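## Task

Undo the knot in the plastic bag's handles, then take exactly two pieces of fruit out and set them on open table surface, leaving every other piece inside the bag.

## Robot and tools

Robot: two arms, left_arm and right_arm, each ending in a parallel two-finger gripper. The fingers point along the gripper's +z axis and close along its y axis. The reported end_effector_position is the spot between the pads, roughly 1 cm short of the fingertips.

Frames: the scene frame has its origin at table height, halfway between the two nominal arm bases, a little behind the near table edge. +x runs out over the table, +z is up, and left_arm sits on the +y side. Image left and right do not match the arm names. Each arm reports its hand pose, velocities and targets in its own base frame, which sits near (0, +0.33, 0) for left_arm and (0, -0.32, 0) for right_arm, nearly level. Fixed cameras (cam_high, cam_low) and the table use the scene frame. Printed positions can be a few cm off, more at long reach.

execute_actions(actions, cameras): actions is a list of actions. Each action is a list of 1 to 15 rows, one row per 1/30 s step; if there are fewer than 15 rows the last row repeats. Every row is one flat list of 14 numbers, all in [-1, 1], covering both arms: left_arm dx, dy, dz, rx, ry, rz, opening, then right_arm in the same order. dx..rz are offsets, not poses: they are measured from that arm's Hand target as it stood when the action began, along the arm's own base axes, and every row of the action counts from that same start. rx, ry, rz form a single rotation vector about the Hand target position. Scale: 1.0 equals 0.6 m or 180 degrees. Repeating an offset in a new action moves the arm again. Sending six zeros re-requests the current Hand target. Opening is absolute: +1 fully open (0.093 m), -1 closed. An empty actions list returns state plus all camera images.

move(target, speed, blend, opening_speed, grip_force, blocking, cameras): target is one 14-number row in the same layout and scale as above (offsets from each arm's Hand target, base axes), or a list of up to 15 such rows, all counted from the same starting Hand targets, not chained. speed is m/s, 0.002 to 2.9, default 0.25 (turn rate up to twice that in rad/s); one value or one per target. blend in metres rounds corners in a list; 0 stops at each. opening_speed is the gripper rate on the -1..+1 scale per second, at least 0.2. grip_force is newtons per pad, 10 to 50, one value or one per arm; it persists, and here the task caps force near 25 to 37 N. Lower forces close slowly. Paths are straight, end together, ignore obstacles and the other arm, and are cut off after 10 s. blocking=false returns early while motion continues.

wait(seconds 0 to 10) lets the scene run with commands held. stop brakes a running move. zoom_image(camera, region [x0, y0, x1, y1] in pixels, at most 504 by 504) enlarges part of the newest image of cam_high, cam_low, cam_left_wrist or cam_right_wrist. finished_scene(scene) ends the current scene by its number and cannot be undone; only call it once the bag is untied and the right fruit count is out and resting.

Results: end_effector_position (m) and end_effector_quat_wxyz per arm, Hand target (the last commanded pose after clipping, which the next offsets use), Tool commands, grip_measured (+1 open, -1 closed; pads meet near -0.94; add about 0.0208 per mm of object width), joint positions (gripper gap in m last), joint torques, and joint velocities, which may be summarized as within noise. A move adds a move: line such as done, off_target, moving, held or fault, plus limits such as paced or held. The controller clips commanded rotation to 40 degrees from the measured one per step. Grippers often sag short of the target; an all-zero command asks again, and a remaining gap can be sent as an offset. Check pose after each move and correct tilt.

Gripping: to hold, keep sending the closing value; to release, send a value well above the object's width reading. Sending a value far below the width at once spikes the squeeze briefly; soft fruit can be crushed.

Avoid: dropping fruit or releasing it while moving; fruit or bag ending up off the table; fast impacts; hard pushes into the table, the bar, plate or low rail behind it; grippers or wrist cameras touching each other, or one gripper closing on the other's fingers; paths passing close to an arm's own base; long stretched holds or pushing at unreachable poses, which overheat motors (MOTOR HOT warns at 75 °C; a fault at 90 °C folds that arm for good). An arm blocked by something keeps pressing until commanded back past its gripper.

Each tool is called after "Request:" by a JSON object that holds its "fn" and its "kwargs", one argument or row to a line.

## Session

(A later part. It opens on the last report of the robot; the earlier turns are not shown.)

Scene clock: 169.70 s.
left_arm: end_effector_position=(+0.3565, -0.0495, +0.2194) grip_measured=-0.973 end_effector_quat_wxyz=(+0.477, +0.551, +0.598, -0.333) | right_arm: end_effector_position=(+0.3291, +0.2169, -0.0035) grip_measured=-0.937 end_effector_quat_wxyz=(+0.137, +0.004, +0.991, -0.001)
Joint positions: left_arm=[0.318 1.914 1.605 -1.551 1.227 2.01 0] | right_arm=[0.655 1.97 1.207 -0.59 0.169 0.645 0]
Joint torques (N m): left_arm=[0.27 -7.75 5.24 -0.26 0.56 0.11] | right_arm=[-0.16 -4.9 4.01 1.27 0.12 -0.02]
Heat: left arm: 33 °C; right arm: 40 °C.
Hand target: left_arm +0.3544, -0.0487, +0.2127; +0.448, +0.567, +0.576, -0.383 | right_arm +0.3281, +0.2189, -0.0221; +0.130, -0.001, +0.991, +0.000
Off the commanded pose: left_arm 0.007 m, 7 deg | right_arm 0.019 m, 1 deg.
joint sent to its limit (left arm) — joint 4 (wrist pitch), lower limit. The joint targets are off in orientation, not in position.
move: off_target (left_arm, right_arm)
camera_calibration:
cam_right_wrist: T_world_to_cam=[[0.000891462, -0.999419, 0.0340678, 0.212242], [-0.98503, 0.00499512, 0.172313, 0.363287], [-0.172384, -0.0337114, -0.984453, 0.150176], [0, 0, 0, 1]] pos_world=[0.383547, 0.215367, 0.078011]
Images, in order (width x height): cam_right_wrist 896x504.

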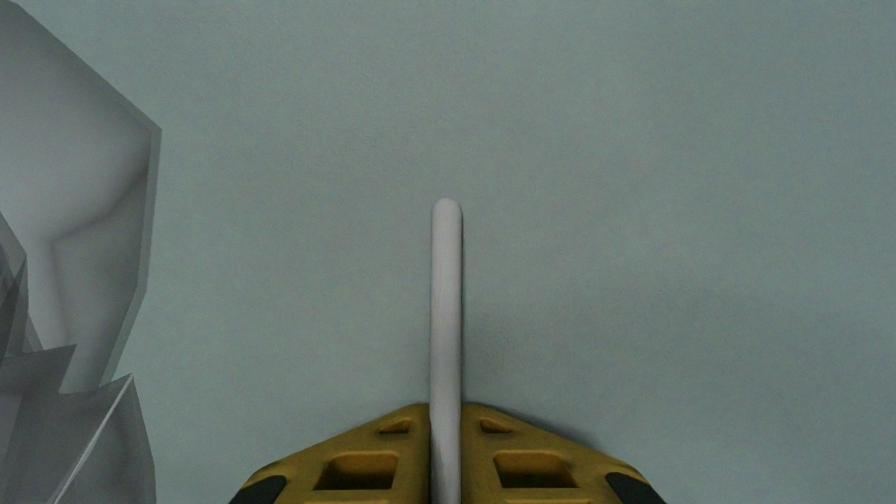

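Request:
{"fn": "move", "kwargs": {
  "target": [0.0,-0.2,0.05,0,0,0,-1,0,0.05,0.28,0,0,0,-1],
  "speed": 0.12,
  "cameras": ["cam_right_wrist","cam_left_wrist"]
}}

Request:
{"fn": "zoom_image", "kwargs": {
  "camera": "cam_left_wrist",
  "region": [400, 0, 750, 300]
}}

Scene clock: 172.67 s.
left_arm: end_effector_position=(+0.3603, -0.1658, +0.2378) grip_measured=-0.973 end_effector_quat_wxyz=(+0.445, +0.563, +0.580, -0.386) | right_arm: end_effector_position=(+0.3287, +0.2444, +0.1350) grip_measured=-0.937 end_effector_quat_wxyz=(+0.122, +0.000, +0.993, -0.007)
Joint positions: left_arm=[-0.018 1.769 1.48 -0.971 1.243 1.301 0] | right_arm=[0.709 1.936 1.74 -1.198 0.169 0.693 0]
Joint torques (N m): left_arm=[-0.36 -10.66 4.89 0.99 0.75 -0.09] | right_arm=[0.54 -9.32 8.62 0.57 0.25 0.14]
Heat: left arm: 33 °C; right arm: 41 °C.
Hand target: left_arm +0.3544, -0.1686, +0.2427; +0.448, +0.566, +0.576, -0.383 | right_arm +0.3281, +0.2489, +0.1460; +0.130, -0.001, +0.991, +0.000
Off the commanded pose: left_arm 0.008 m, 1 deg | right_arm 0.012 m, 1 deg.
move: off_target (right_arm)
camera_calibration:
cam_left_wrist: T_world_to_cam=[[-0.997444, -0.0663134, -0.0266265, 0.353521], [-0.0244204, 0.666496, -0.745109, 0.335838], [0.0671572, -0.742554, -0.666411, 0.0961187], [0, 0, 0, 1]] pos_world=[0.354364, -0.129018, 0.323704]
cam_right_wrist: T_world_to_cam=[[0.00952992, -0.998833, 0.0473483, 0.230189], [-0.979188, 0.000278324, 0.202955, 0.333983], [-0.202732, -0.048297, -0.978043, 0.299968], [0, 0, 0, 1]] pos_world=[0.385652, 0.244315, 0.214699]
Images, in order (width x height): cam_left_wrist 896x504, cam_right_wrist 896x504.

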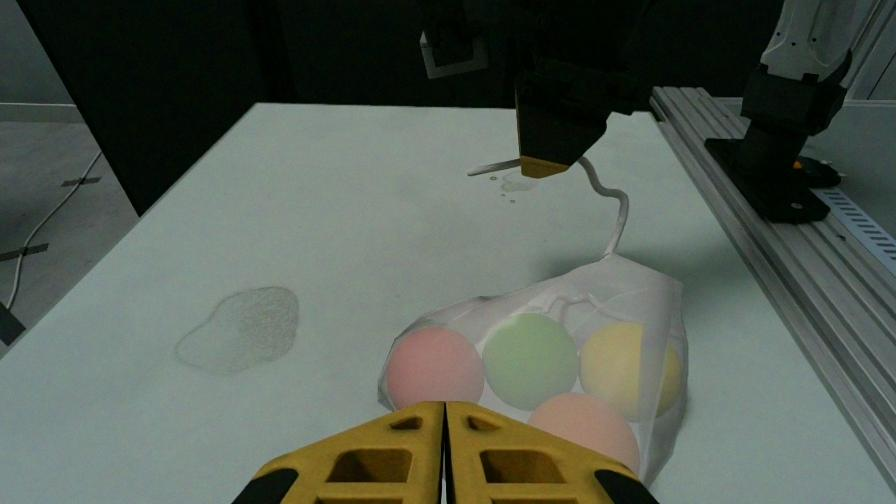

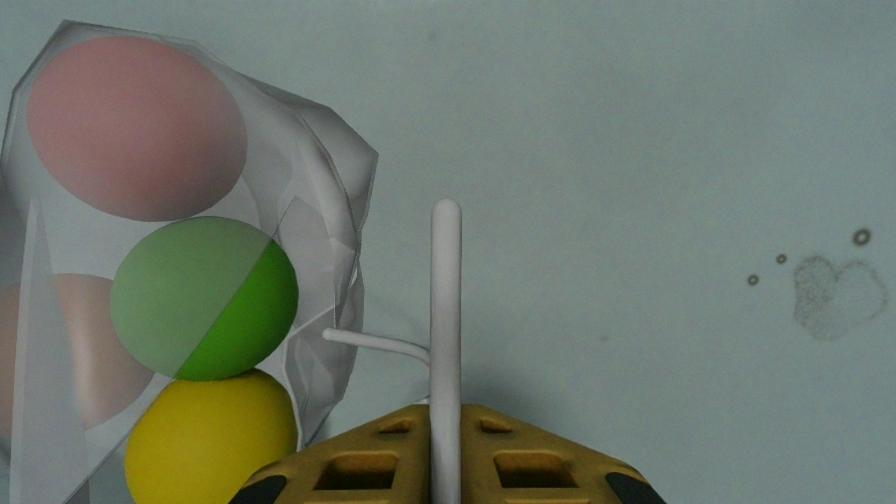

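Scaled by 1.440 from the camera's 896x504 image, which has a finer 1280x720 frame.

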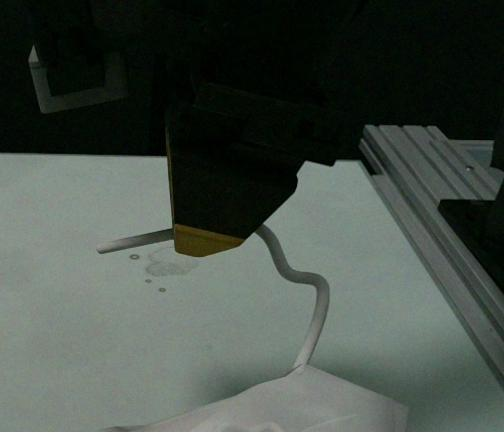

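Request:
{"fn": "move", "kwargs": {
  "target": [
    [0,0.2,0,0,0,0,-1,-0.1,0.1,0.03,0,0,0,-1],
    [0,0.3,0,0,0,0,-1,-0.14,0.26,0.0,0,0,0,-1],
    [0,0.3,0,0,0,0,-1,-0.14,0.28,-0.14,0,0,0,-1]
  ],
  "speed": 0.12,
  "blend": 0.02,
  "cameras": ["cam_right_wrist","cam_high","cam_left_wrist"]
}}

Request:
{"fn": "zoom_image", "kwargs": {
  "camera": "cam_high",
  "region": [380, 140, 600, 290]
}}

Scene clock: 176.67 s.
left_arm: end_effector_position=(+0.3582, +0.0102, +0.2346) grip_measured=-0.973 end_effector_quat_wxyz=(+0.497, +0.502, +0.649, -0.280) | right_arm: end_effector_position=(+0.2446, +0.4120, +0.0727) grip_measured=-0.937 end_effector_quat_wxyz=(+0.128, +0.000, +0.992, +0.002)
Joint positions: left_arm=[0.483 1.874 1.634 -1.55 1.206 1.951 0] | right_arm=[1.114 2.307 2.066 -1.212 0.227 1.101 0]
Joint torques (N m): left_arm=[0.58 -10.25 6.94 -0.16 0.58 0.12] | right_arm=[0.46 -9.1 5.96 0.82 0.35 0.11]
Heat: left arm: 32 °C; right arm: 40 °C.
Hand target: left_arm +0.3544, +0.0114, +0.2427; +0.448, +0.566, +0.576, -0.383 | right_arm +0.2440, +0.4170, +0.0619; +0.130, -0.001, +0.991, +0.000
Off the commanded pose: left_arm 0.009 m, 17 deg | right_arm 0.012 m, 0 deg.
joint sent to its limit (left arm) — joint 4 (wrist pitch), lower limit. The joint targets are off in orientation, not in position.
move: off_target (left_arm, right_arm)
camera_calibration:
cam_left_wrist: T_world_to_cam=[[-0.934416, -0.339133, -0.108887, 0.362586], [-0.166157, 0.685433, -0.708924, 0.258288], [0.315054, -0.644337, -0.696829, 0.14222], [0, 0, 0, 1]] pos_world=[0.336915, 0.0375635, 0.32169]
cam_right_wrist: T_world_to_cam=[[0.0110475, -0.999529, 0.0286306, 0.402567], [-0.981556, -0.00537488, 0.191101, 0.267931], [-0.190857, -0.0302137, -0.981153, 0.219951], [0, 0, 0, 1]] pos_world=[0.300521, 0.410463, 0.153078]
Images, in order (width x height): cam_high 896x504, cam_left_wrist 896x504, cam_right_wrist 896x504.

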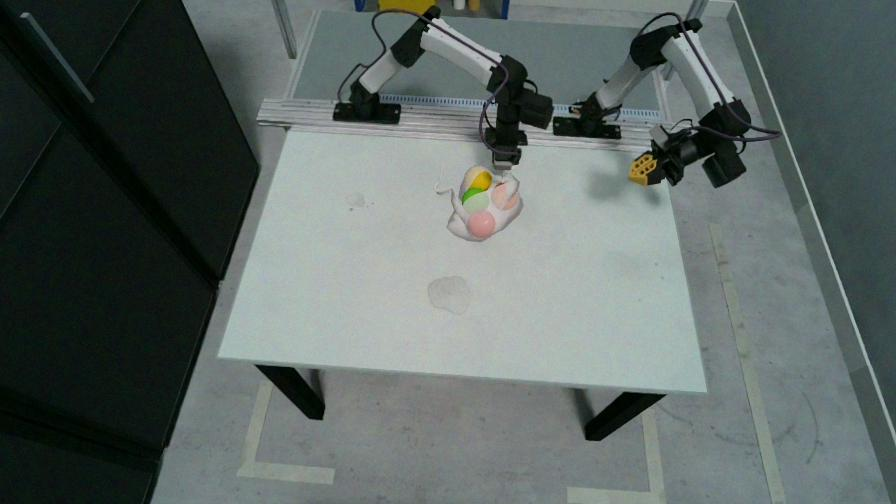

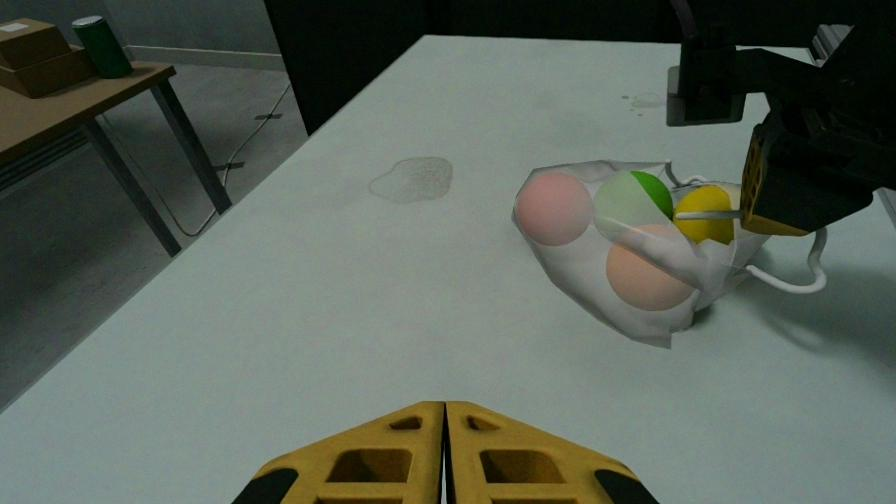

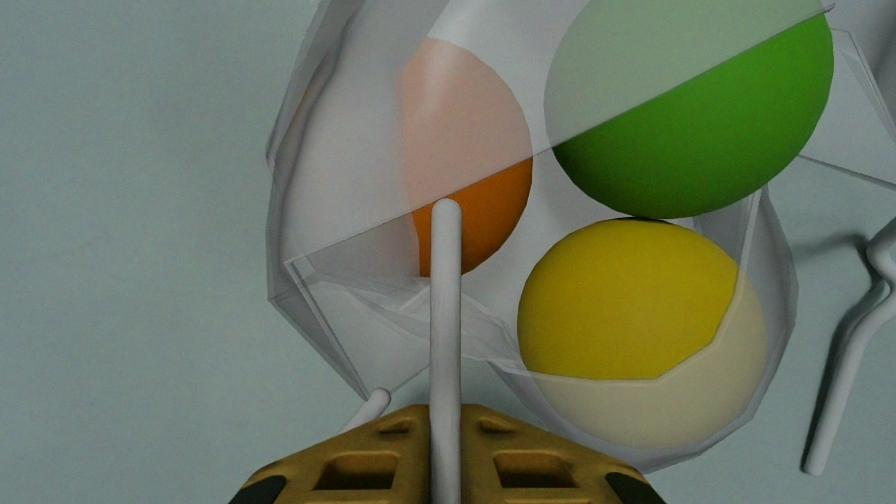

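Scaled by 2.291 from the camera's 896x504 image, which has a finer 1280x720 frame.

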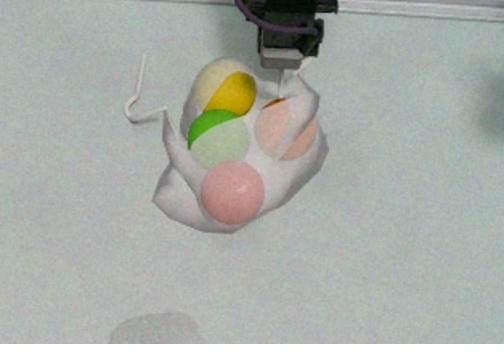

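Request:
{"fn": "move", "kwargs": {
  "target": [
    [0,0,0,0,0,0,-1,0.0,0.08,-0.02,0,0,0,-1],
    [0,0,0,0,0,0,-1,0.0,0.08,-0.11,0,0,0,-1],
    [0,0,0,0,0,0,-1,0.0,0.08,-0.11,0,0,0,-0.4],
    [0,0,0,0,0,0,-1,0.0,0.08,0.15,0,0,0,-0.4],
    [0,0,0,0,0,0,-1,0.12,-0.15,0.2,0,0,0,1]
  ],
  "speed": 0.15,
  "cameras": ["cam_right_wrist"]
}}

Scene clock: 183.87 s.
left_arm: end_effector_position=(+0.3582, +0.0102, +0.2346) grip_measured=-0.973 end_effector_quat_wxyz=(+0.497, +0.502, +0.649, -0.280) | right_arm: end_effector_position=(+0.3230, +0.3267, +0.1683) grip_measured=+1.000 end_effector_quat_wxyz=(+0.127, +0.006, +0.992, -0.014)
Joint positions: left_arm=[0.483 1.874 1.634 -1.55 1.206 1.951 0] | right_arm=[0.868 2.254 2.362 -1.534 0.212 0.865 0.093]
Joint torques (N m): left_arm=[0.54 -10.29 6.95 -0.18 0.57 0.11] | right_arm=[0.42 -13.42 5.2 0.58 0.15 -0.02]
Heat: left arm: 33 °C; right arm: 42 °C.
Hand target: left_arm +0.3544, +0.0114, +0.2427; +0.448, +0.566, +0.576, -0.383 | right_arm +0.3161, +0.3268, +0.1819; +0.130, +0.000, +0.991, +0.000
Off the commanded pose: left_arm 0.009 m, 17 deg | right_arm 0.015 m, 2 deg.
joint sent to its limit (left arm) — joint 4 (wrist pitch), lower limit. The joint targets are off in orientation, not in position.
move: off_target (left_arm, right_arm); target 5's new opening was sent with right_arm's hand 0.015 m and 2 deg from that target
camera_calibration:
cam_right_wrist: T_world_to_cam=[[-0.00447983, -0.998286, 0.0583518, 0.313361], [-0.981224, 0.01564, 0.192238, 0.31907], [-0.192821, -0.0563949, -0.979612, 0.335087], [0, 0, 0, 1]] pos_world=[0.379095, 0.326731, 0.248633]
Images, in order (width x height): cam_right_wrist 896x504.

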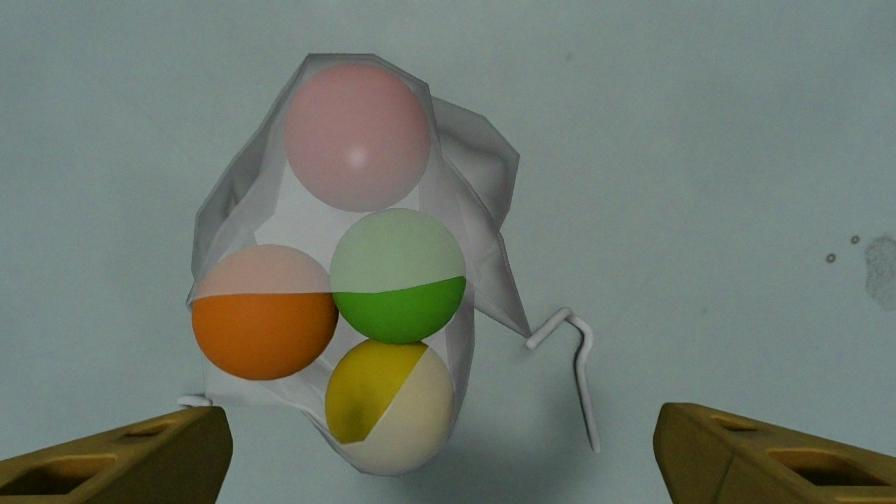

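Request:
{"fn": "move", "kwargs": {
  "target": [
    [0,0,0,0,0,0,-1,0.07,0.185,-0.12,0,0,0,-1],
    [0,0,0,0,0,0,-1,0.07,0.185,-0.295,0,0,0,-1],
    [0,0,0,0,0,0,-1,-0.03,0.185,-0.295,0,0,0,-1],
    [0,0,0,0,0,0,-1,0.05,0.185,-0.2,0,0,0,-1],
    [0,0,0,0,0,0,-1,0.05,0,0,0,0,0,-1]
  ],
  "speed": [0.2,0.12,0.07,0.15,0.25],
  "cameras": ["cam_right_wrist"]
}}

Scene clock: 192.23 s.
left_arm: end_effector_position=(+0.3582, +0.0102, +0.2346) grip_measured=-0.973 end_effector_quat_wxyz=(+0.497, +0.502, +0.649, -0.280) | right_arm: end_effector_position=(+0.3532, +0.3265, +0.1752) grip_measured=-0.985 end_effector_quat_wxyz=(+0.143, +0.006, +0.990, +0.004)
Joint positions: left_arm=[0.483 1.874 1.634 -1.55 1.206 1.951 0] | right_arm=[0.817 2.33 2.516 -1.553 0.205 0.809 0]
Joint torques (N m): left_arm=[0.55 -10.24 6.94 -0.17 0.59 0.11] | right_arm=[0.36 -12.37 5.18 0.62 0.11 -0.03]
Heat: left arm: 35 °C; right arm: 43 °C.
Hand target: left_arm +0.3544, +0.0114, +0.2427; +0.448, +0.566, +0.576, -0.383 | right_arm +0.3461, +0.3269, +0.1820; +0.130, -0.001, +0.991, +0.000
Off the commanded pose: left_arm 0.009 m, 17 deg | right_arm 0.010 m, 2 deg.
elbow stopped short (right arm): the move would have taken joint 3 (elbow) straighter than the controller allows.
joint sent to its limit (left arm) — joint 4 (wrist pitch), lower limit. The joint targets are off in orientation, not in position.
joint sent to its limit (right arm) — joint 4 (wrist pitch), lower limit. The joint targets still meet the commanded pose.
move: off_target (left_arm)
camera_calibration:
cam_right_wrist: T_world_to_cam=[[-0.00197256, -0.999709, 0.0240243, 0.318461], [-0.987086, 0.00579467, 0.160084, 0.358288], [-0.160176, -0.0233983, -0.986811, 0.32662], [0, 0, 0, 1]] pos_world=[0.406606, 0.323935, 0.257305]
Images, in order (width x height): cam_right_wrist 896x504.

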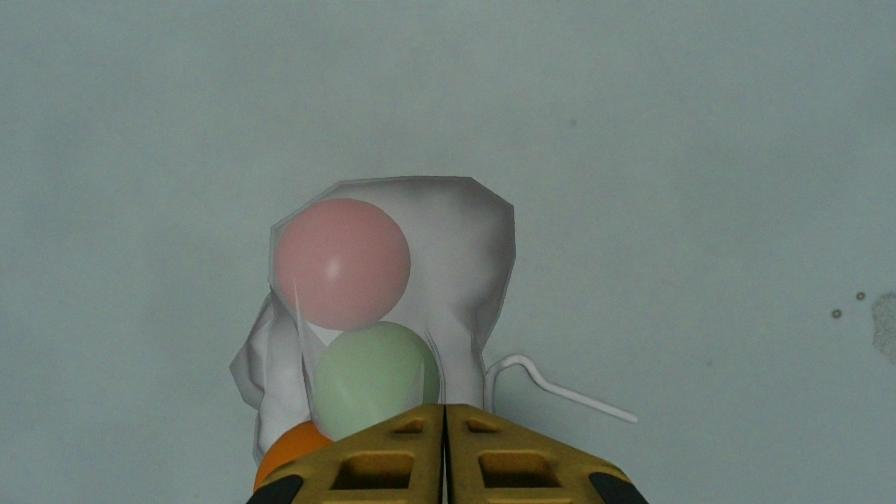

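Move back to view lower.

Request:
{"fn": "move", "kwargs": {
  "target": [0,0,0,0,0,0,-1,-0.14,0.03,0.0,0,0,0,1],
  "cameras": ["cam_right_wrist"]
}}

Scene clock: 193.67 s.
left_arm: end_effector_position=(+0.3582, +0.0102, +0.2346) grip_measured=-0.973 end_effector_quat_wxyz=(+0.497, +0.502, +0.649, -0.280) | right_arm: end_effector_position=(+0.2602, +0.3436, +0.1708) grip_measured=+1.000 end_effector_quat_wxyz=(+0.115, -0.006, +0.993, -0.017)
Joint positions: left_arm=[0.483 1.874 1.634 -1.55 1.206 1.951 0] | right_arm=[1.005 2.154 2.214 -1.534 0.212 0.982 0.093]
Joint torques (N m): left_arm=[0.57 -10.28 6.97 -0.17 0.58 0.12] | right_arm=[-0.16 -12.34 5.12 0.72 0.36 0.1]
Heat: left arm: 35 °C; right arm: 43 °C.
Hand target: left_arm +0.3544, +0.0114, +0.2427; +0.448, +0.566, +0.576, -0.383 | right_arm +0.2621, +0.3449, +0.1820; +0.130, +0.000, +0.991, +0.000
Off the commanded pose: left_arm 0.009 m, 17 deg | right_arm 0.011 m, 3 deg.
joint sent to its limit (left arm) — joint 4 (wrist pitch), lower limit. The joint targets are off in orientation, not in position.
move: off_target (left_arm, right_arm)
camera_calibration:
cam_right_wrist: T_world_to_cam=[[0.0200347, -0.997466, 0.0682615, 0.321491], [-0.976231, -0.00477975, 0.216679, 0.258191], [-0.215804, -0.0709801, -0.973853, 0.336406], [0, 0, 0, 1]] pos_world=[0.318211, 0.345789, 0.24972]
Images, in order (width x height): cam_right_wrist 896x504.

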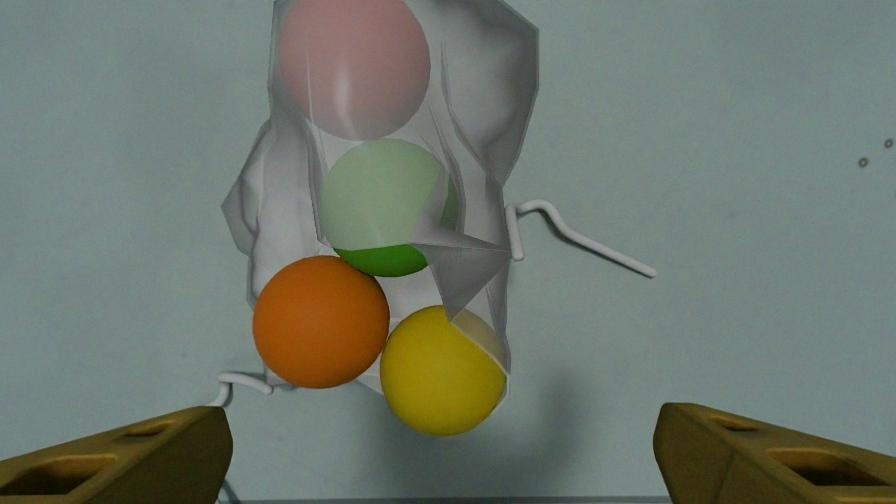

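Request:
{"fn": "move", "kwargs": {
  "target": [0,0,0,0,0,0,-1,-0.065,0.122,-0.1,-0.099,-0.042,0.519,1],
  "cameras": ["cam_right_wrist"]
}}

Scene clock: 199.23 s.
left_arm: end_effector_position=(+0.3582, +0.0102, +0.2346) grip_measured=-0.973 end_effector_quat_wxyz=(+0.497, +0.502, +0.649, -0.280) | right_arm: end_effector_position=(+0.2262, +0.4127, +0.1214) grip_measured=+1.000 end_effector_quat_wxyz=(-0.138, +0.732, -0.665, +0.051)
Joint positions: left_arm=[0.483 1.874 1.634 -1.55 1.206 1.951 0] | right_arm=[1.132 2.139 1.972 -1.167 0.177 -0.556 0.093]
Joint torques (N m): left_arm=[0.54 -10.29 6.97 -0.16 0.6 0.11] | right_arm=[0.35 -10.44 5.72 1 0.05 -0.01]
Heat: left arm: 35 °C; right arm: 45 °C.
Hand target: left_arm +0.3544, +0.0114, +0.2427; +0.448, +0.566, +0.576, -0.383 | right_arm +0.2230, +0.4182, +0.1219; -0.145, +0.737, -0.659, +0.042
Off the commanded pose: left_arm 0.009 m, 17 deg | right_arm 0.006 m, 2 deg.
joint sent to its limit (left arm) — joint 4 (wrist pitch), lower limit. The joint targets are off in orientation, not in position.
move: off_target (left_arm)
camera_calibration:
cam_right_wrist: T_world_to_cam=[[0.950058, 0.0918009, 0.298265, -0.293424], [-0.00817679, -0.948104, 0.317856, 0.394145], [0.311965, -0.30442, -0.900003, 0.253849], [0, 0, 0, 1]] pos_world=[0.2028, 0.477904, 0.190702]
Images, in order (width x height): cam_right_wrist 896x504.

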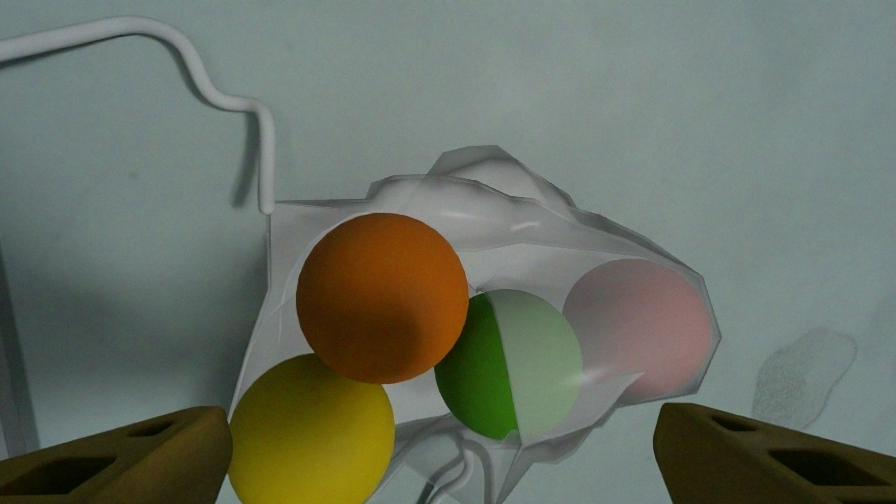

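Request:
{"fn": "move", "kwargs": {
  "target": [0,0,0,0,0,0,-1,0.002,-0.017,-0.1,0,0,0,1],
  "speed": 0.1,
  "cameras": ["cam_right_wrist"]
}}

Scene clock: 201.53 s.
left_arm: end_effector_position=(+0.3582, +0.0102, +0.2346) grip_measured=-0.973 end_effector_quat_wxyz=(+0.497, +0.502, +0.649, -0.280) | right_arm: end_effector_position=(+0.2229, +0.4031, +0.0506) grip_measured=+1.000 end_effector_quat_wxyz=(-0.125, +0.737, -0.662, +0.054)
Joint positions: left_arm=[0.483 1.874 1.634 -1.55 1.206 1.951 0] | right_arm=[1.129 2.139 1.695 -0.914 0.174 -0.569 0.093]
Joint torques (N m): left_arm=[0.54 -10.25 6.93 -0.17 0.59 0.11] | right_arm=[-0.35 -12.33 5.89 0.99 0.06 0]
Heat: left arm: 36 °C; right arm: 45 °C.
Hand target: left_arm +0.3544, +0.0114, +0.2427; +0.448, +0.566, +0.576, -0.383 | right_arm +0.2242, +0.4079, +0.0619; -0.145, +0.737, -0.659, +0.042
Off the commanded pose: left_arm 0.009 m, 17 deg | right_arm 0.012 m, 3 deg.
joint sent to its limit (left arm) — joint 4 (wrist pitch), lower limit. The joint targets are off in orientation, not in position.
move: off_target (left_arm, right_arm)
camera_calibration:
cam_right_wrist: T_world_to_cam=[[0.952353, 0.107847, 0.285293, -0.274476], [0.00466397, -0.940437, 0.339935, 0.400386], [0.304962, -0.322408, -0.896131, 0.196789], [0, 0, 0, 1]] pos_world=[0.199518, 0.469586, 0.11855]
Images, in order (width x height): cam_right_wrist 896x504.

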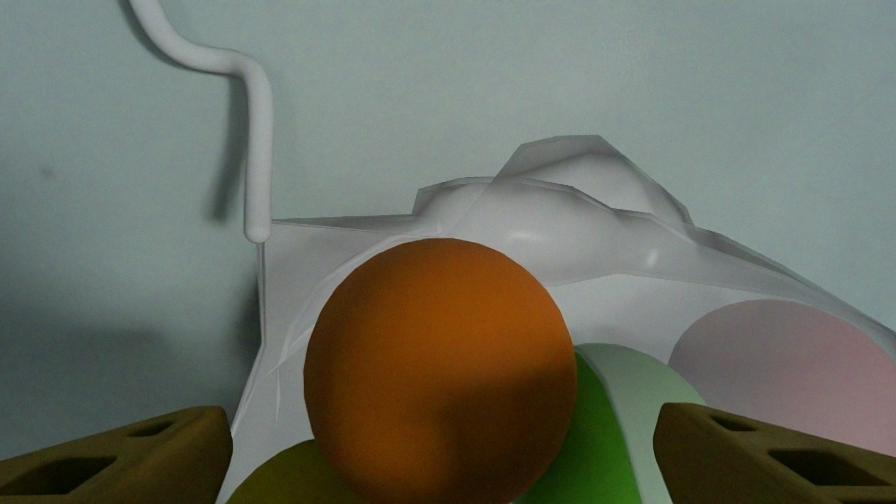

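Request:
{"fn": "move", "kwargs": {
  "target": [
    [0,0,0,0,0,0,-1,0,0,-0.092,0,0,0,1],
    [0,0,0,0,0,0,-1,0,0,-0.092,0,0,0,0.05]
  ],
  "speed": 0.12,
  "opening_speed": 1.2,
  "cameras": ["cam_high","cam_right_wrist"]
}}

Scene clock: 206.03 s.
left_arm: end_effector_position=(+0.3582, +0.0102, +0.2346) grip_measured=-0.973 end_effector_quat_wxyz=(+0.497, +0.502, +0.649, -0.280) | right_arm: end_effector_position=(+0.2247, +0.4073, +0.0183) grip_measured=+0.305 end_effector_quat_wxyz=(-0.152, +0.733, -0.661, +0.045)
Joint positions: left_arm=[0.483 1.874 1.634 -1.55 1.206 1.951 0] | right_arm=[1.129 2.145 1.559 -0.717 0.173 -0.569 0.06]
Joint torques (N m): left_arm=[0.59 -10.28 6.93 -0.15 0.59 0.11] | right_arm=[-0.38 -7.88 5.74 1.06 0.06 0]
Heat: left arm: 36 °C; right arm: 46 °C.
Hand target: left_arm +0.3544, +0.0114, +0.2427; +0.448, +0.566, +0.576, -0.383 | right_arm +0.2241, +0.4078, +0.0066; -0.145, +0.737, -0.659, +0.042
Off the commanded pose: left_arm 0.009 m, 17 deg | right_arm 0.012 m, 1 deg.
joint sent to its limit (left arm) — joint 4 (wrist pitch), lower limit. The joint targets are off in orientation, not in position.
move: off_target (left_arm, right_arm); target 2's new opening was sent with right_arm's hand 0.011 m and 1 deg from that target
camera_calibration:
cam_right_wrist: T_world_to_cam=[[0.945427, 0.0932811, 0.312196, -0.26049], [-0.00217975, -0.956313, 0.292338, 0.424212], [0.325827, -0.277065, -0.90392, 0.145641], [0, 0, 0, 1]] pos_world=[0.199746, 0.47033, 0.0889581]
Images, in order (width x height): cam_high 896x504, cam_right_wrist 896x504.

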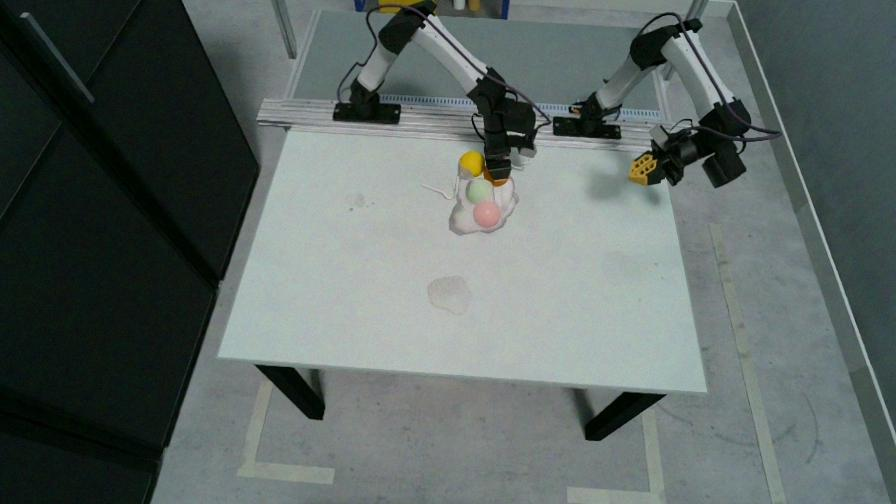

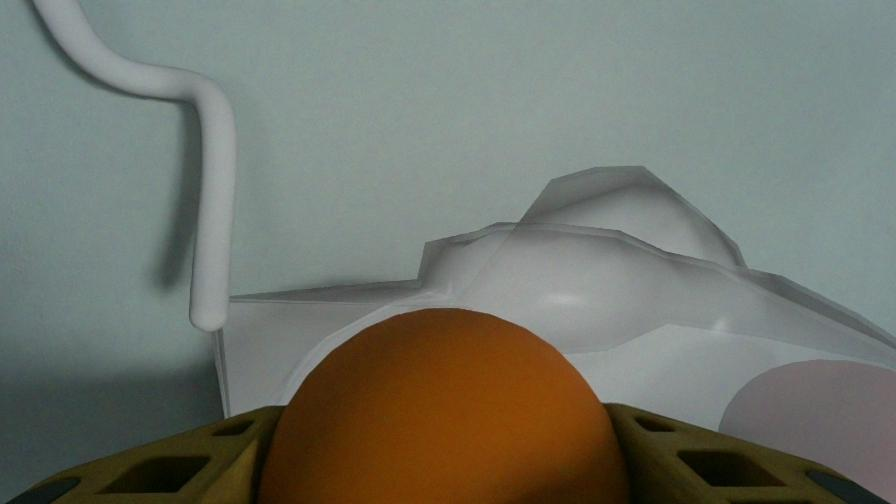

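Request:
{"fn": "move", "kwargs": {
  "target": [
    [0,0,0,0,0,0,-1,0,0,0.2,0,0,0,-0.05],
    [0,0,0,0,0,0,-1,0.11,-0.55,0.2,0,0,0,-0.05],
    [0,0,0,0,0,0,-1,0.11,-0.55,0.005,0,0,0,-0.05]
  ],
  "blend": [0.03,0,0],
  "speed": [0.12,0.25,0.12],
  "cameras": ["cam_high","cam_right_wrist"]
}}

Scene clock: 211.27 s.
left_arm: end_effector_position=(+0.3582, +0.0102, +0.2346) grip_measured=-0.973 end_effector_quat_wxyz=(+0.497, +0.502, +0.649, -0.280) | right_arm: end_effector_position=(+0.2791, +0.0756, +0.0267) grip_measured=+0.305 end_effector_quat_wxyz=(-0.130, +0.736, -0.664, +0.031)
Joint positions: left_arm=[0.483 1.874 1.634 -1.55 1.206 1.951 0] | right_arm=[0.205 1.516 0.796 -0.603 -0.102 -1.456 0.06]
Joint torques (N m): left_arm=[0.55 -10.29 6.99 -0.17 0.58 0.12] | right_arm=[-0.35 -1.1 2.81 1.9 -0.04 -0.02]
Heat: left arm: 37 °C; right arm: 44 °C.
Hand target: left_arm +0.3544, +0.0114, +0.2427; +0.448, +0.566, +0.576, -0.383 | right_arm +0.2902, +0.0779, +0.0097; -0.145, +0.737, -0.659, +0.042
Off the commanded pose: left_arm 0.009 m, 17 deg | right_arm 0.020 m, 2 deg.
joint sent to its limit (left arm) — joint 4 (wrist pitch), lower limit. The joint targets are off in orientation, not in position.
move: off_target (left_arm, right_arm)
camera_calibration:
cam_right_wrist: T_world_to_cam=[[0.959748, 0.099028, 0.262827, -0.286727], [0.0146009, -0.952106, 0.305418, 0.0992958], [0.280484, -0.289287, -0.915228, 0.0575273], [0, 0, 0, 1]] pos_world=[0.2576, 0.139576, 0.0976833]
Images, in order (width x height): cam_high 896x504, cam_right_wrist 896x504.

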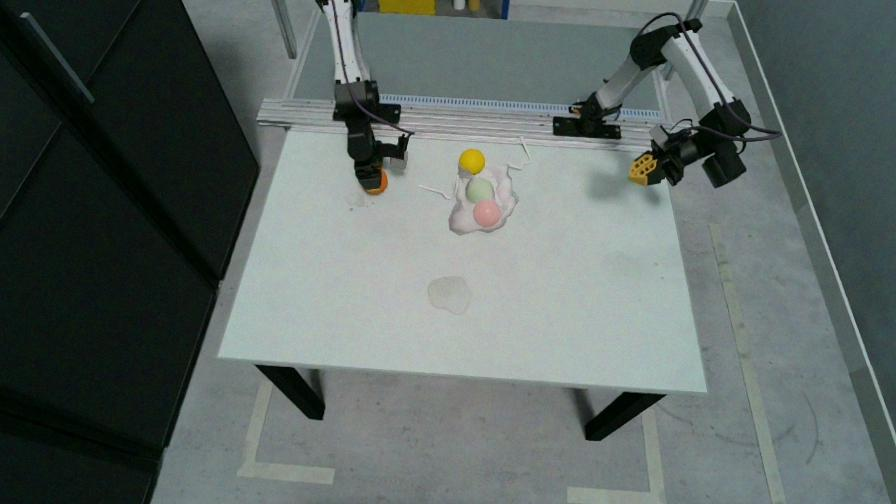

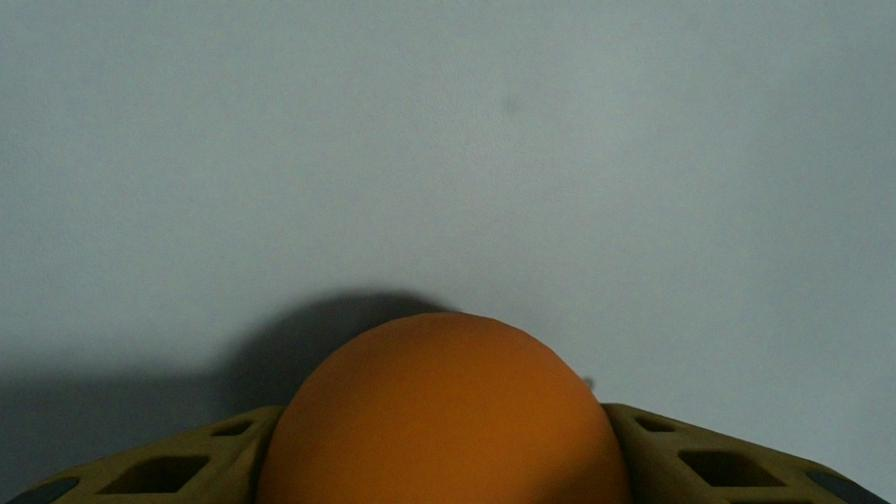

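Request:
{"fn": "move", "kwargs": {
  "target": [
    [0,0,0,0,0,0,-1,0,0,0.012,0,0,0,-0.05],
    [0,0,0,0,0,0,-1,0,0,0.012,0,0,0,0.75],
    [0,0,0,0,0,0,-1,0,0,0.2,0,0,0,0.75]
  ],
  "speed": [0.05,0.1,0.15],
  "opening_speed": 1,
  "cameras": ["cam_high","cam_right_wrist"]
}}

Request:
{"fn": "move", "kwargs": {
  "target": [0,0,0,0,0,0,-1,-0.1333,0.4167,0.018,0,0,0,1],
  "cameras": ["cam_high","cam_right_wrist"]
}}

Scene clock: 215.80 s.
left_arm: end_effector_position=(+0.3582, +0.0102, +0.2346) grip_measured=-0.973 end_effector_quat_wxyz=(+0.497, +0.502, +0.649, -0.280) | right_arm: end_effector_position=(+0.2882, +0.0780, +0.1190) grip_measured=+0.749 end_effector_quat_wxyz=(-0.137, +0.736, -0.663, +0.035)
Joint positions: left_arm=[0.483 1.874 1.634 -1.55 1.206 1.951 0] | right_arm=[0.205 1.433 1.102 -0.976 -0.104 -1.456 0.081]
Joint torques (N m): left_arm=[0.51 -10.25 6.94 -0.17 0.59 0.11] | right_arm=[-0.32 -5.81 8.75 0.6 -0.04 -0.01]
Heat: left arm: 37 °C; right arm: 43 °C.
Hand target: left_arm +0.3544, +0.0114, +0.2427; +0.448, +0.566, +0.576, -0.383 | right_arm +0.2901, +0.0779, +0.1296; -0.145, +0.737, -0.659, +0.042
Off the commanded pose: left_arm 0.009 m, 17 deg | right_arm 0.011 m, 1 deg.
joint sent to its limit (left arm) — joint 4 (wrist pitch), lower limit. The joint targets are off in orientation, not in position.
move: off_target (left_arm, right_arm); target 2's new opening was sent with right_arm's hand 0.015 m and 2 deg from that target
camera_calibration:
cam_right_wrist: T_world_to_cam=[[0.955702, 0.0981222, 0.277497, -0.320435], [0.0107899, -0.953842, 0.300115, 0.0751051], [0.294137, -0.283826, -0.912648, 0.135572], [0, 0, 0, 1]] pos_world=[0.265553, 0.141559, 0.190109]
Images, in order (width x height): cam_high 896x504, cam_right_wrist 896x504.

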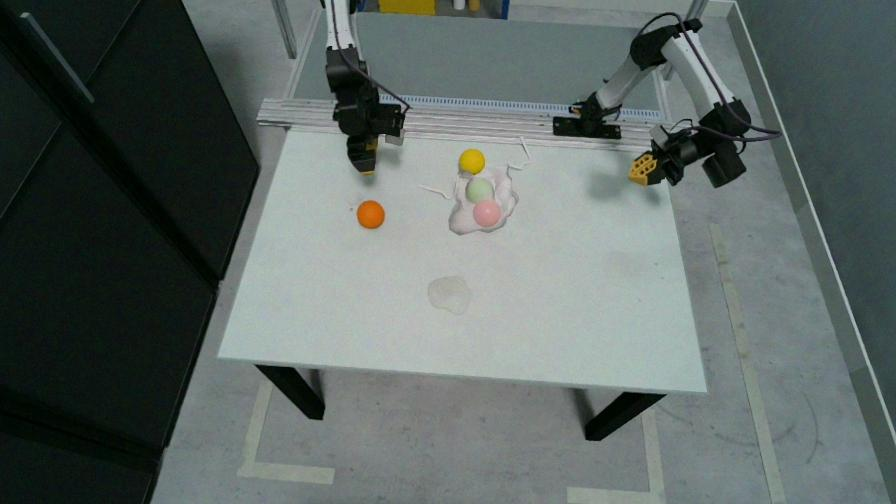

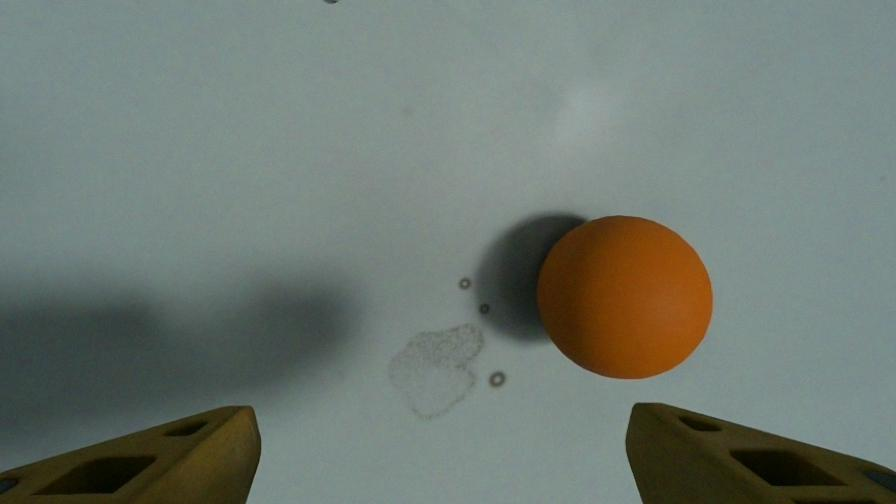

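Scene clock: 217.70 s.
left_arm: end_effector_position=(+0.3582, +0.0102, +0.2346) grip_measured=-0.973 end_effector_quat_wxyz=(+0.497, +0.502, +0.649, -0.280) | right_arm: end_effector_position=(+0.2070, +0.3243, +0.1401) grip_measured=+1.000 end_effector_quat_wxyz=(-0.147, +0.739, -0.657, +0.038)
Joint positions: left_arm=[0.483 1.874 1.634 -1.55 1.206 1.951 0] | right_arm=[1.062 1.749 1.504 -1.052 0.136 -0.645 0.093]
Joint torques (N m): left_arm=[0.51 -10.25 6.97 -0.17 0.59 0.12] | right_arm=[-0.16 -5.3 9.37 0.76 0.24 0.14]
Heat: left arm: 37 °C; right arm: 42 °C.
Hand target: left_arm +0.3544, +0.0114, +0.2427; +0.448, +0.566, +0.576, -0.383 | right_arm +0.2102, +0.3280, +0.1405; -0.145, +0.737, -0.659, +0.042
Off the commanded pose: left_arm 0.009 m, 17 deg | right_arm 0.005 m, 1 deg.
joint sent to its limit (left arm) — joint 4 (wrist pitch), lower limit. The joint targets are off in orientation, not in position.
move: off_target (left_arm)
camera_calibration:
cam_right_wrist: T_world_to_cam=[[0.948839, 0.10781, 0.296784, -0.277356], [0.0176514, -0.956547, 0.291042, 0.30543], [0.315265, -0.270913, -0.909513, 0.239493], [0, 0, 0, 1]] pos_world=[0.182271, 0.386942, 0.211244]
Images, in order (width x height): cam_high 896x504, cam_right_wrist 896x504.

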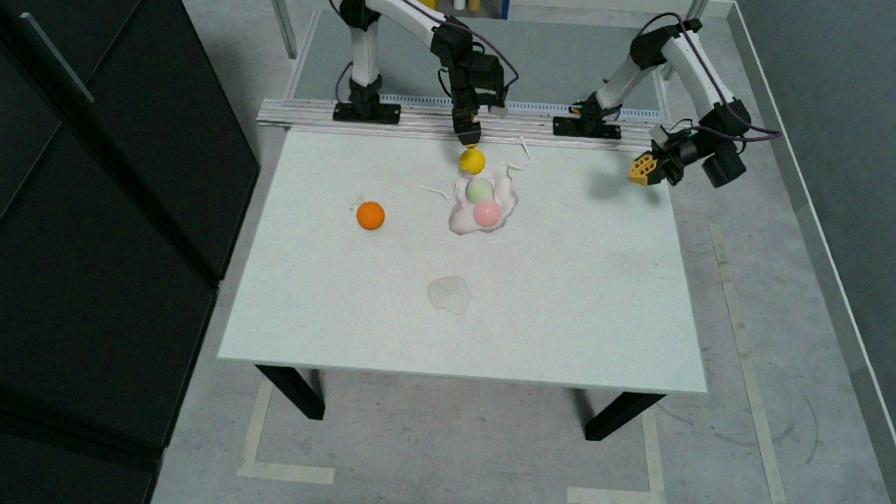

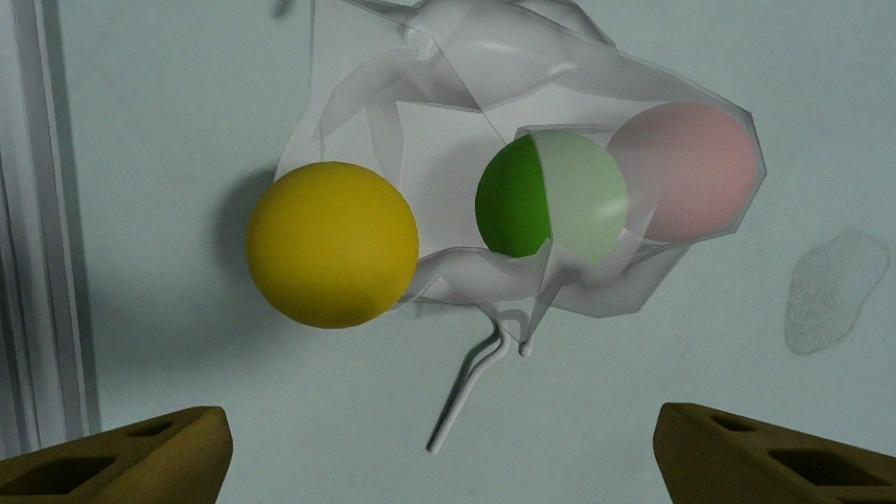

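Request:
{"fn": "move", "kwargs": {
  "target": [0,0,0,0,0,0,-1,-0.037,0.01,-0.12,0,0,0,1],
  "speed": 0.15,
  "cameras": ["cam_high","cam_right_wrist"]
}}

Scene clock: 220.17 s.
left_arm: end_effector_position=(+0.3582, +0.0102, +0.2346) grip_measured=-0.973 end_effector_quat_wxyz=(+0.497, +0.502, +0.649, -0.280) | right_arm: end_effector_position=(+0.1871, +0.3305, +0.0747) grip_measured=+1.000 end_effector_quat_wxyz=(-0.143, +0.738, -0.659, +0.039)
Joint positions: left_arm=[0.483 1.874 1.634 -1.55 1.206 1.951 0] | right_arm=[1.124 1.777 1.278 -0.815 0.153 -0.58 0.093]
Joint torques (N m): left_arm=[0.58 -10.25 6.99 -0.17 0.59 0.11] | right_arm=[0.2 -5.82 6.01 1.08 0.24 0.15]
Heat: left arm: 37 °C; right arm: 41 °C.
Hand target: left_arm +0.3544, +0.0114, +0.2427; +0.448, +0.566, +0.576, -0.383 | right_arm +0.1880, +0.3339, +0.0684; -0.145, +0.737, -0.659, +0.042
Off the commanded pose: left_arm 0.009 m, 17 deg | right_arm 0.007 m, 0 deg.
joint sent to its limit (left arm) — joint 4 (wrist pitch), lower limit. The joint targets are off in orientation, not in position.
move: off_target (left_arm)
camera_calibration:
cam_right_wrist: T_world_to_cam=[[0.950468, 0.105056, 0.292529, -0.238751], [0.0139745, -0.95464, 0.297436, 0.330239], [0.310508, -0.278615, -0.908823, 0.191361], [0, 0, 0, 1]] pos_world=[0.162891, 0.393658, 0.14553]
Images, in order (width x height): cam_high 896x504, cam_right_wrist 896x504.

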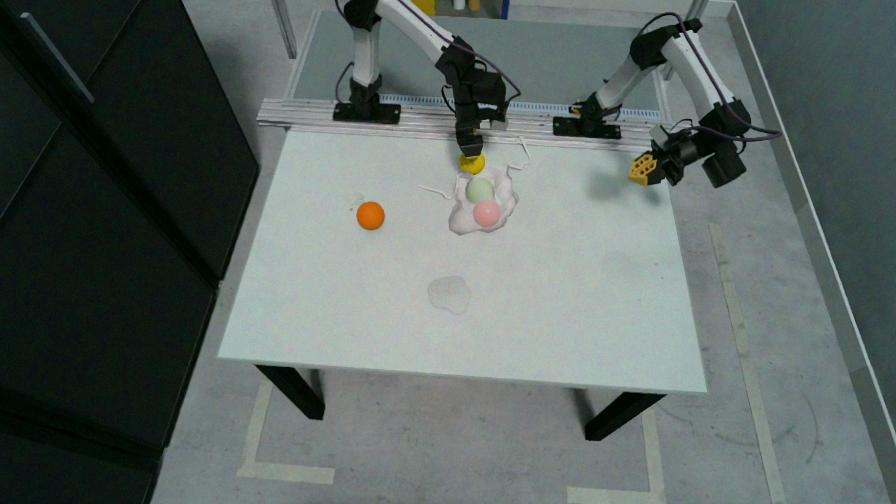

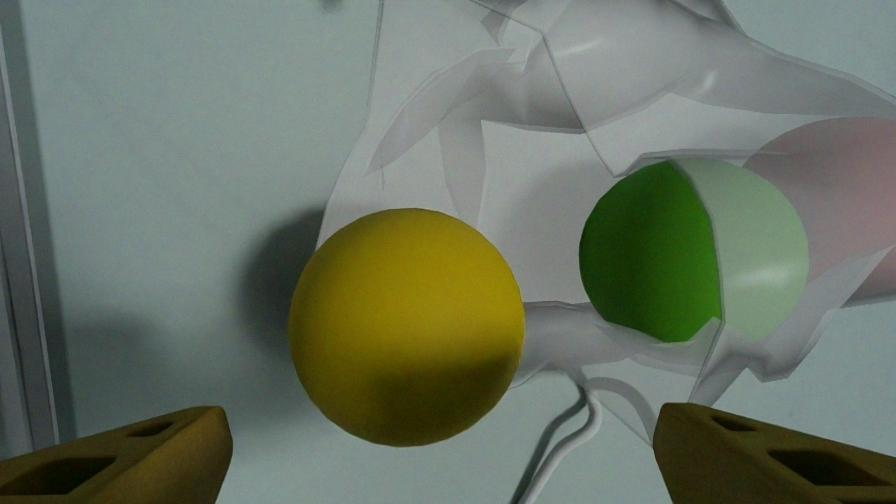

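Request:
{"fn": "move", "kwargs": {
  "target": [
    [0,0,0,0,0,0,-1,0.003,-0.009,-0.104,0,0,0,1],
    [0,0,0,0,0,0,-1,0.003,-0.009,-0.104,0,0,0,0.05],
    [0,0,0,0,0,0,-1,0.003,-0.009,0.08,0,0,0,0]
  ],
  "speed": 0.12,
  "opening_speed": 1.2,
  "cameras": ["cam_high","cam_right_wrist","cam_low"]
}}

Scene clock: 225.60 s.
left_arm: end_effector_position=(+0.3582, +0.0102, +0.2346) grip_measured=-0.973 end_effector_quat_wxyz=(+0.497, +0.502, +0.649, -0.280) | right_arm: end_effector_position=(+0.1855, +0.3245, +0.0997) grip_measured=+0.289 end_effector_quat_wxyz=(-0.124, +0.740, -0.660, +0.045)
Joint positions: left_arm=[0.483 1.874 1.634 -1.55 1.206 1.951 0] | right_arm=[1.121 1.769 1.378 -0.964 0.154 -0.58 0.059]
Joint torques (N m): left_arm=[0.54 -10.22 7.01 -0.15 0.58 0.11] | right_arm=[-0.43 -9.24 8.96 0.69 0.24 0.01]
Heat: left arm: 38 °C; right arm: 40 °C.
Hand target: left_arm +0.3544, +0.0114, +0.2427; +0.448, +0.566, +0.576, -0.383 | right_arm +0.1898, +0.3286, +0.1165; -0.145, +0.737, -0.659, +0.042
Off the commanded pose: left_arm 0.009 m, 17 deg | right_arm 0.018 m, 2 deg.
joint sent to its limit (left arm) — joint 4 (wrist pitch), lower limit. The joint targets are off in orientation, not in position.
move: off_target (left_arm, right_arm); target 3's new opening was sent with right_arm's hand 0.018 m and 2 deg from that target
camera_calibration:
cam_right_wrist: T_world_to_cam=[[0.955622, 0.112287, 0.272358, -0.245255], [0.0163128, -0.943262, 0.331648, 0.30957], [0.294145, -0.312487, -0.903233, 0.226321], [0, 0, 0, 1]] pos_world=[0.162749, 0.390267, 0.16855]
Images, in order (width x height): cam_high 896x504, cam_low 896x504, cam_right_wrist 896x504.

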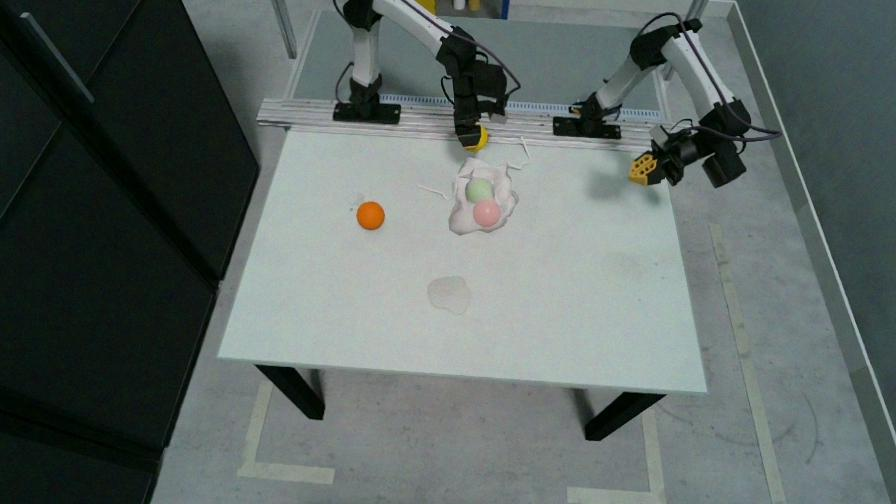

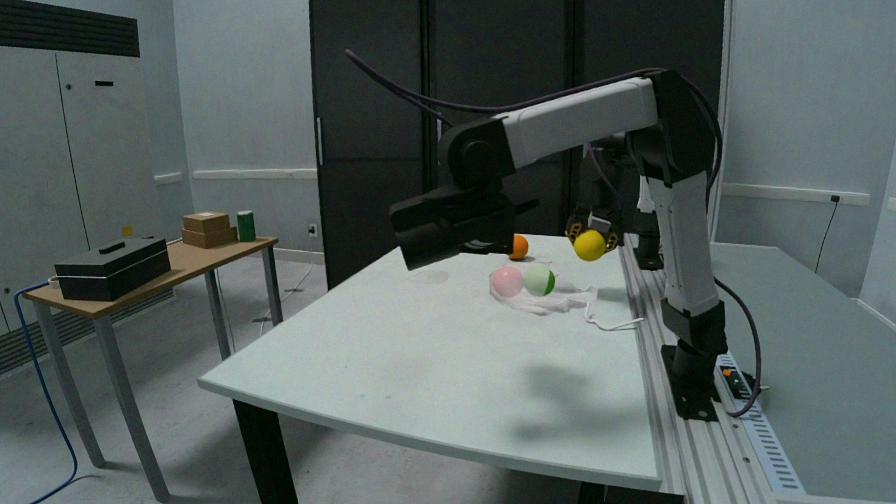

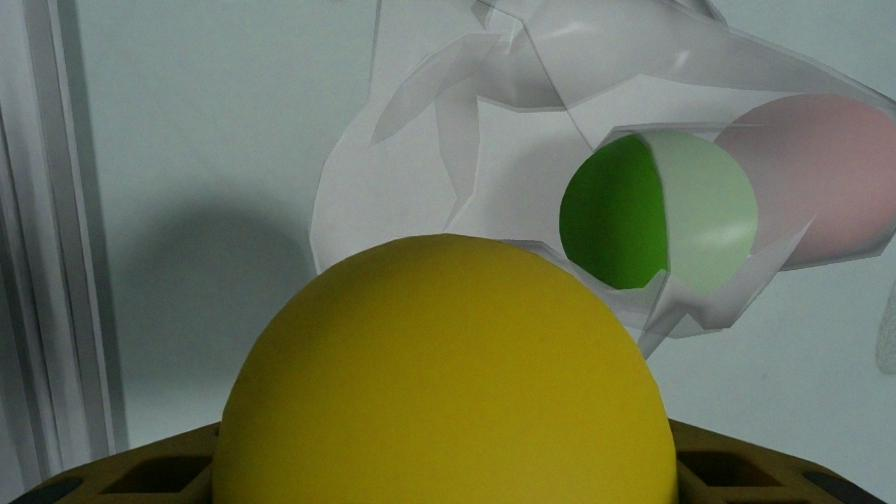

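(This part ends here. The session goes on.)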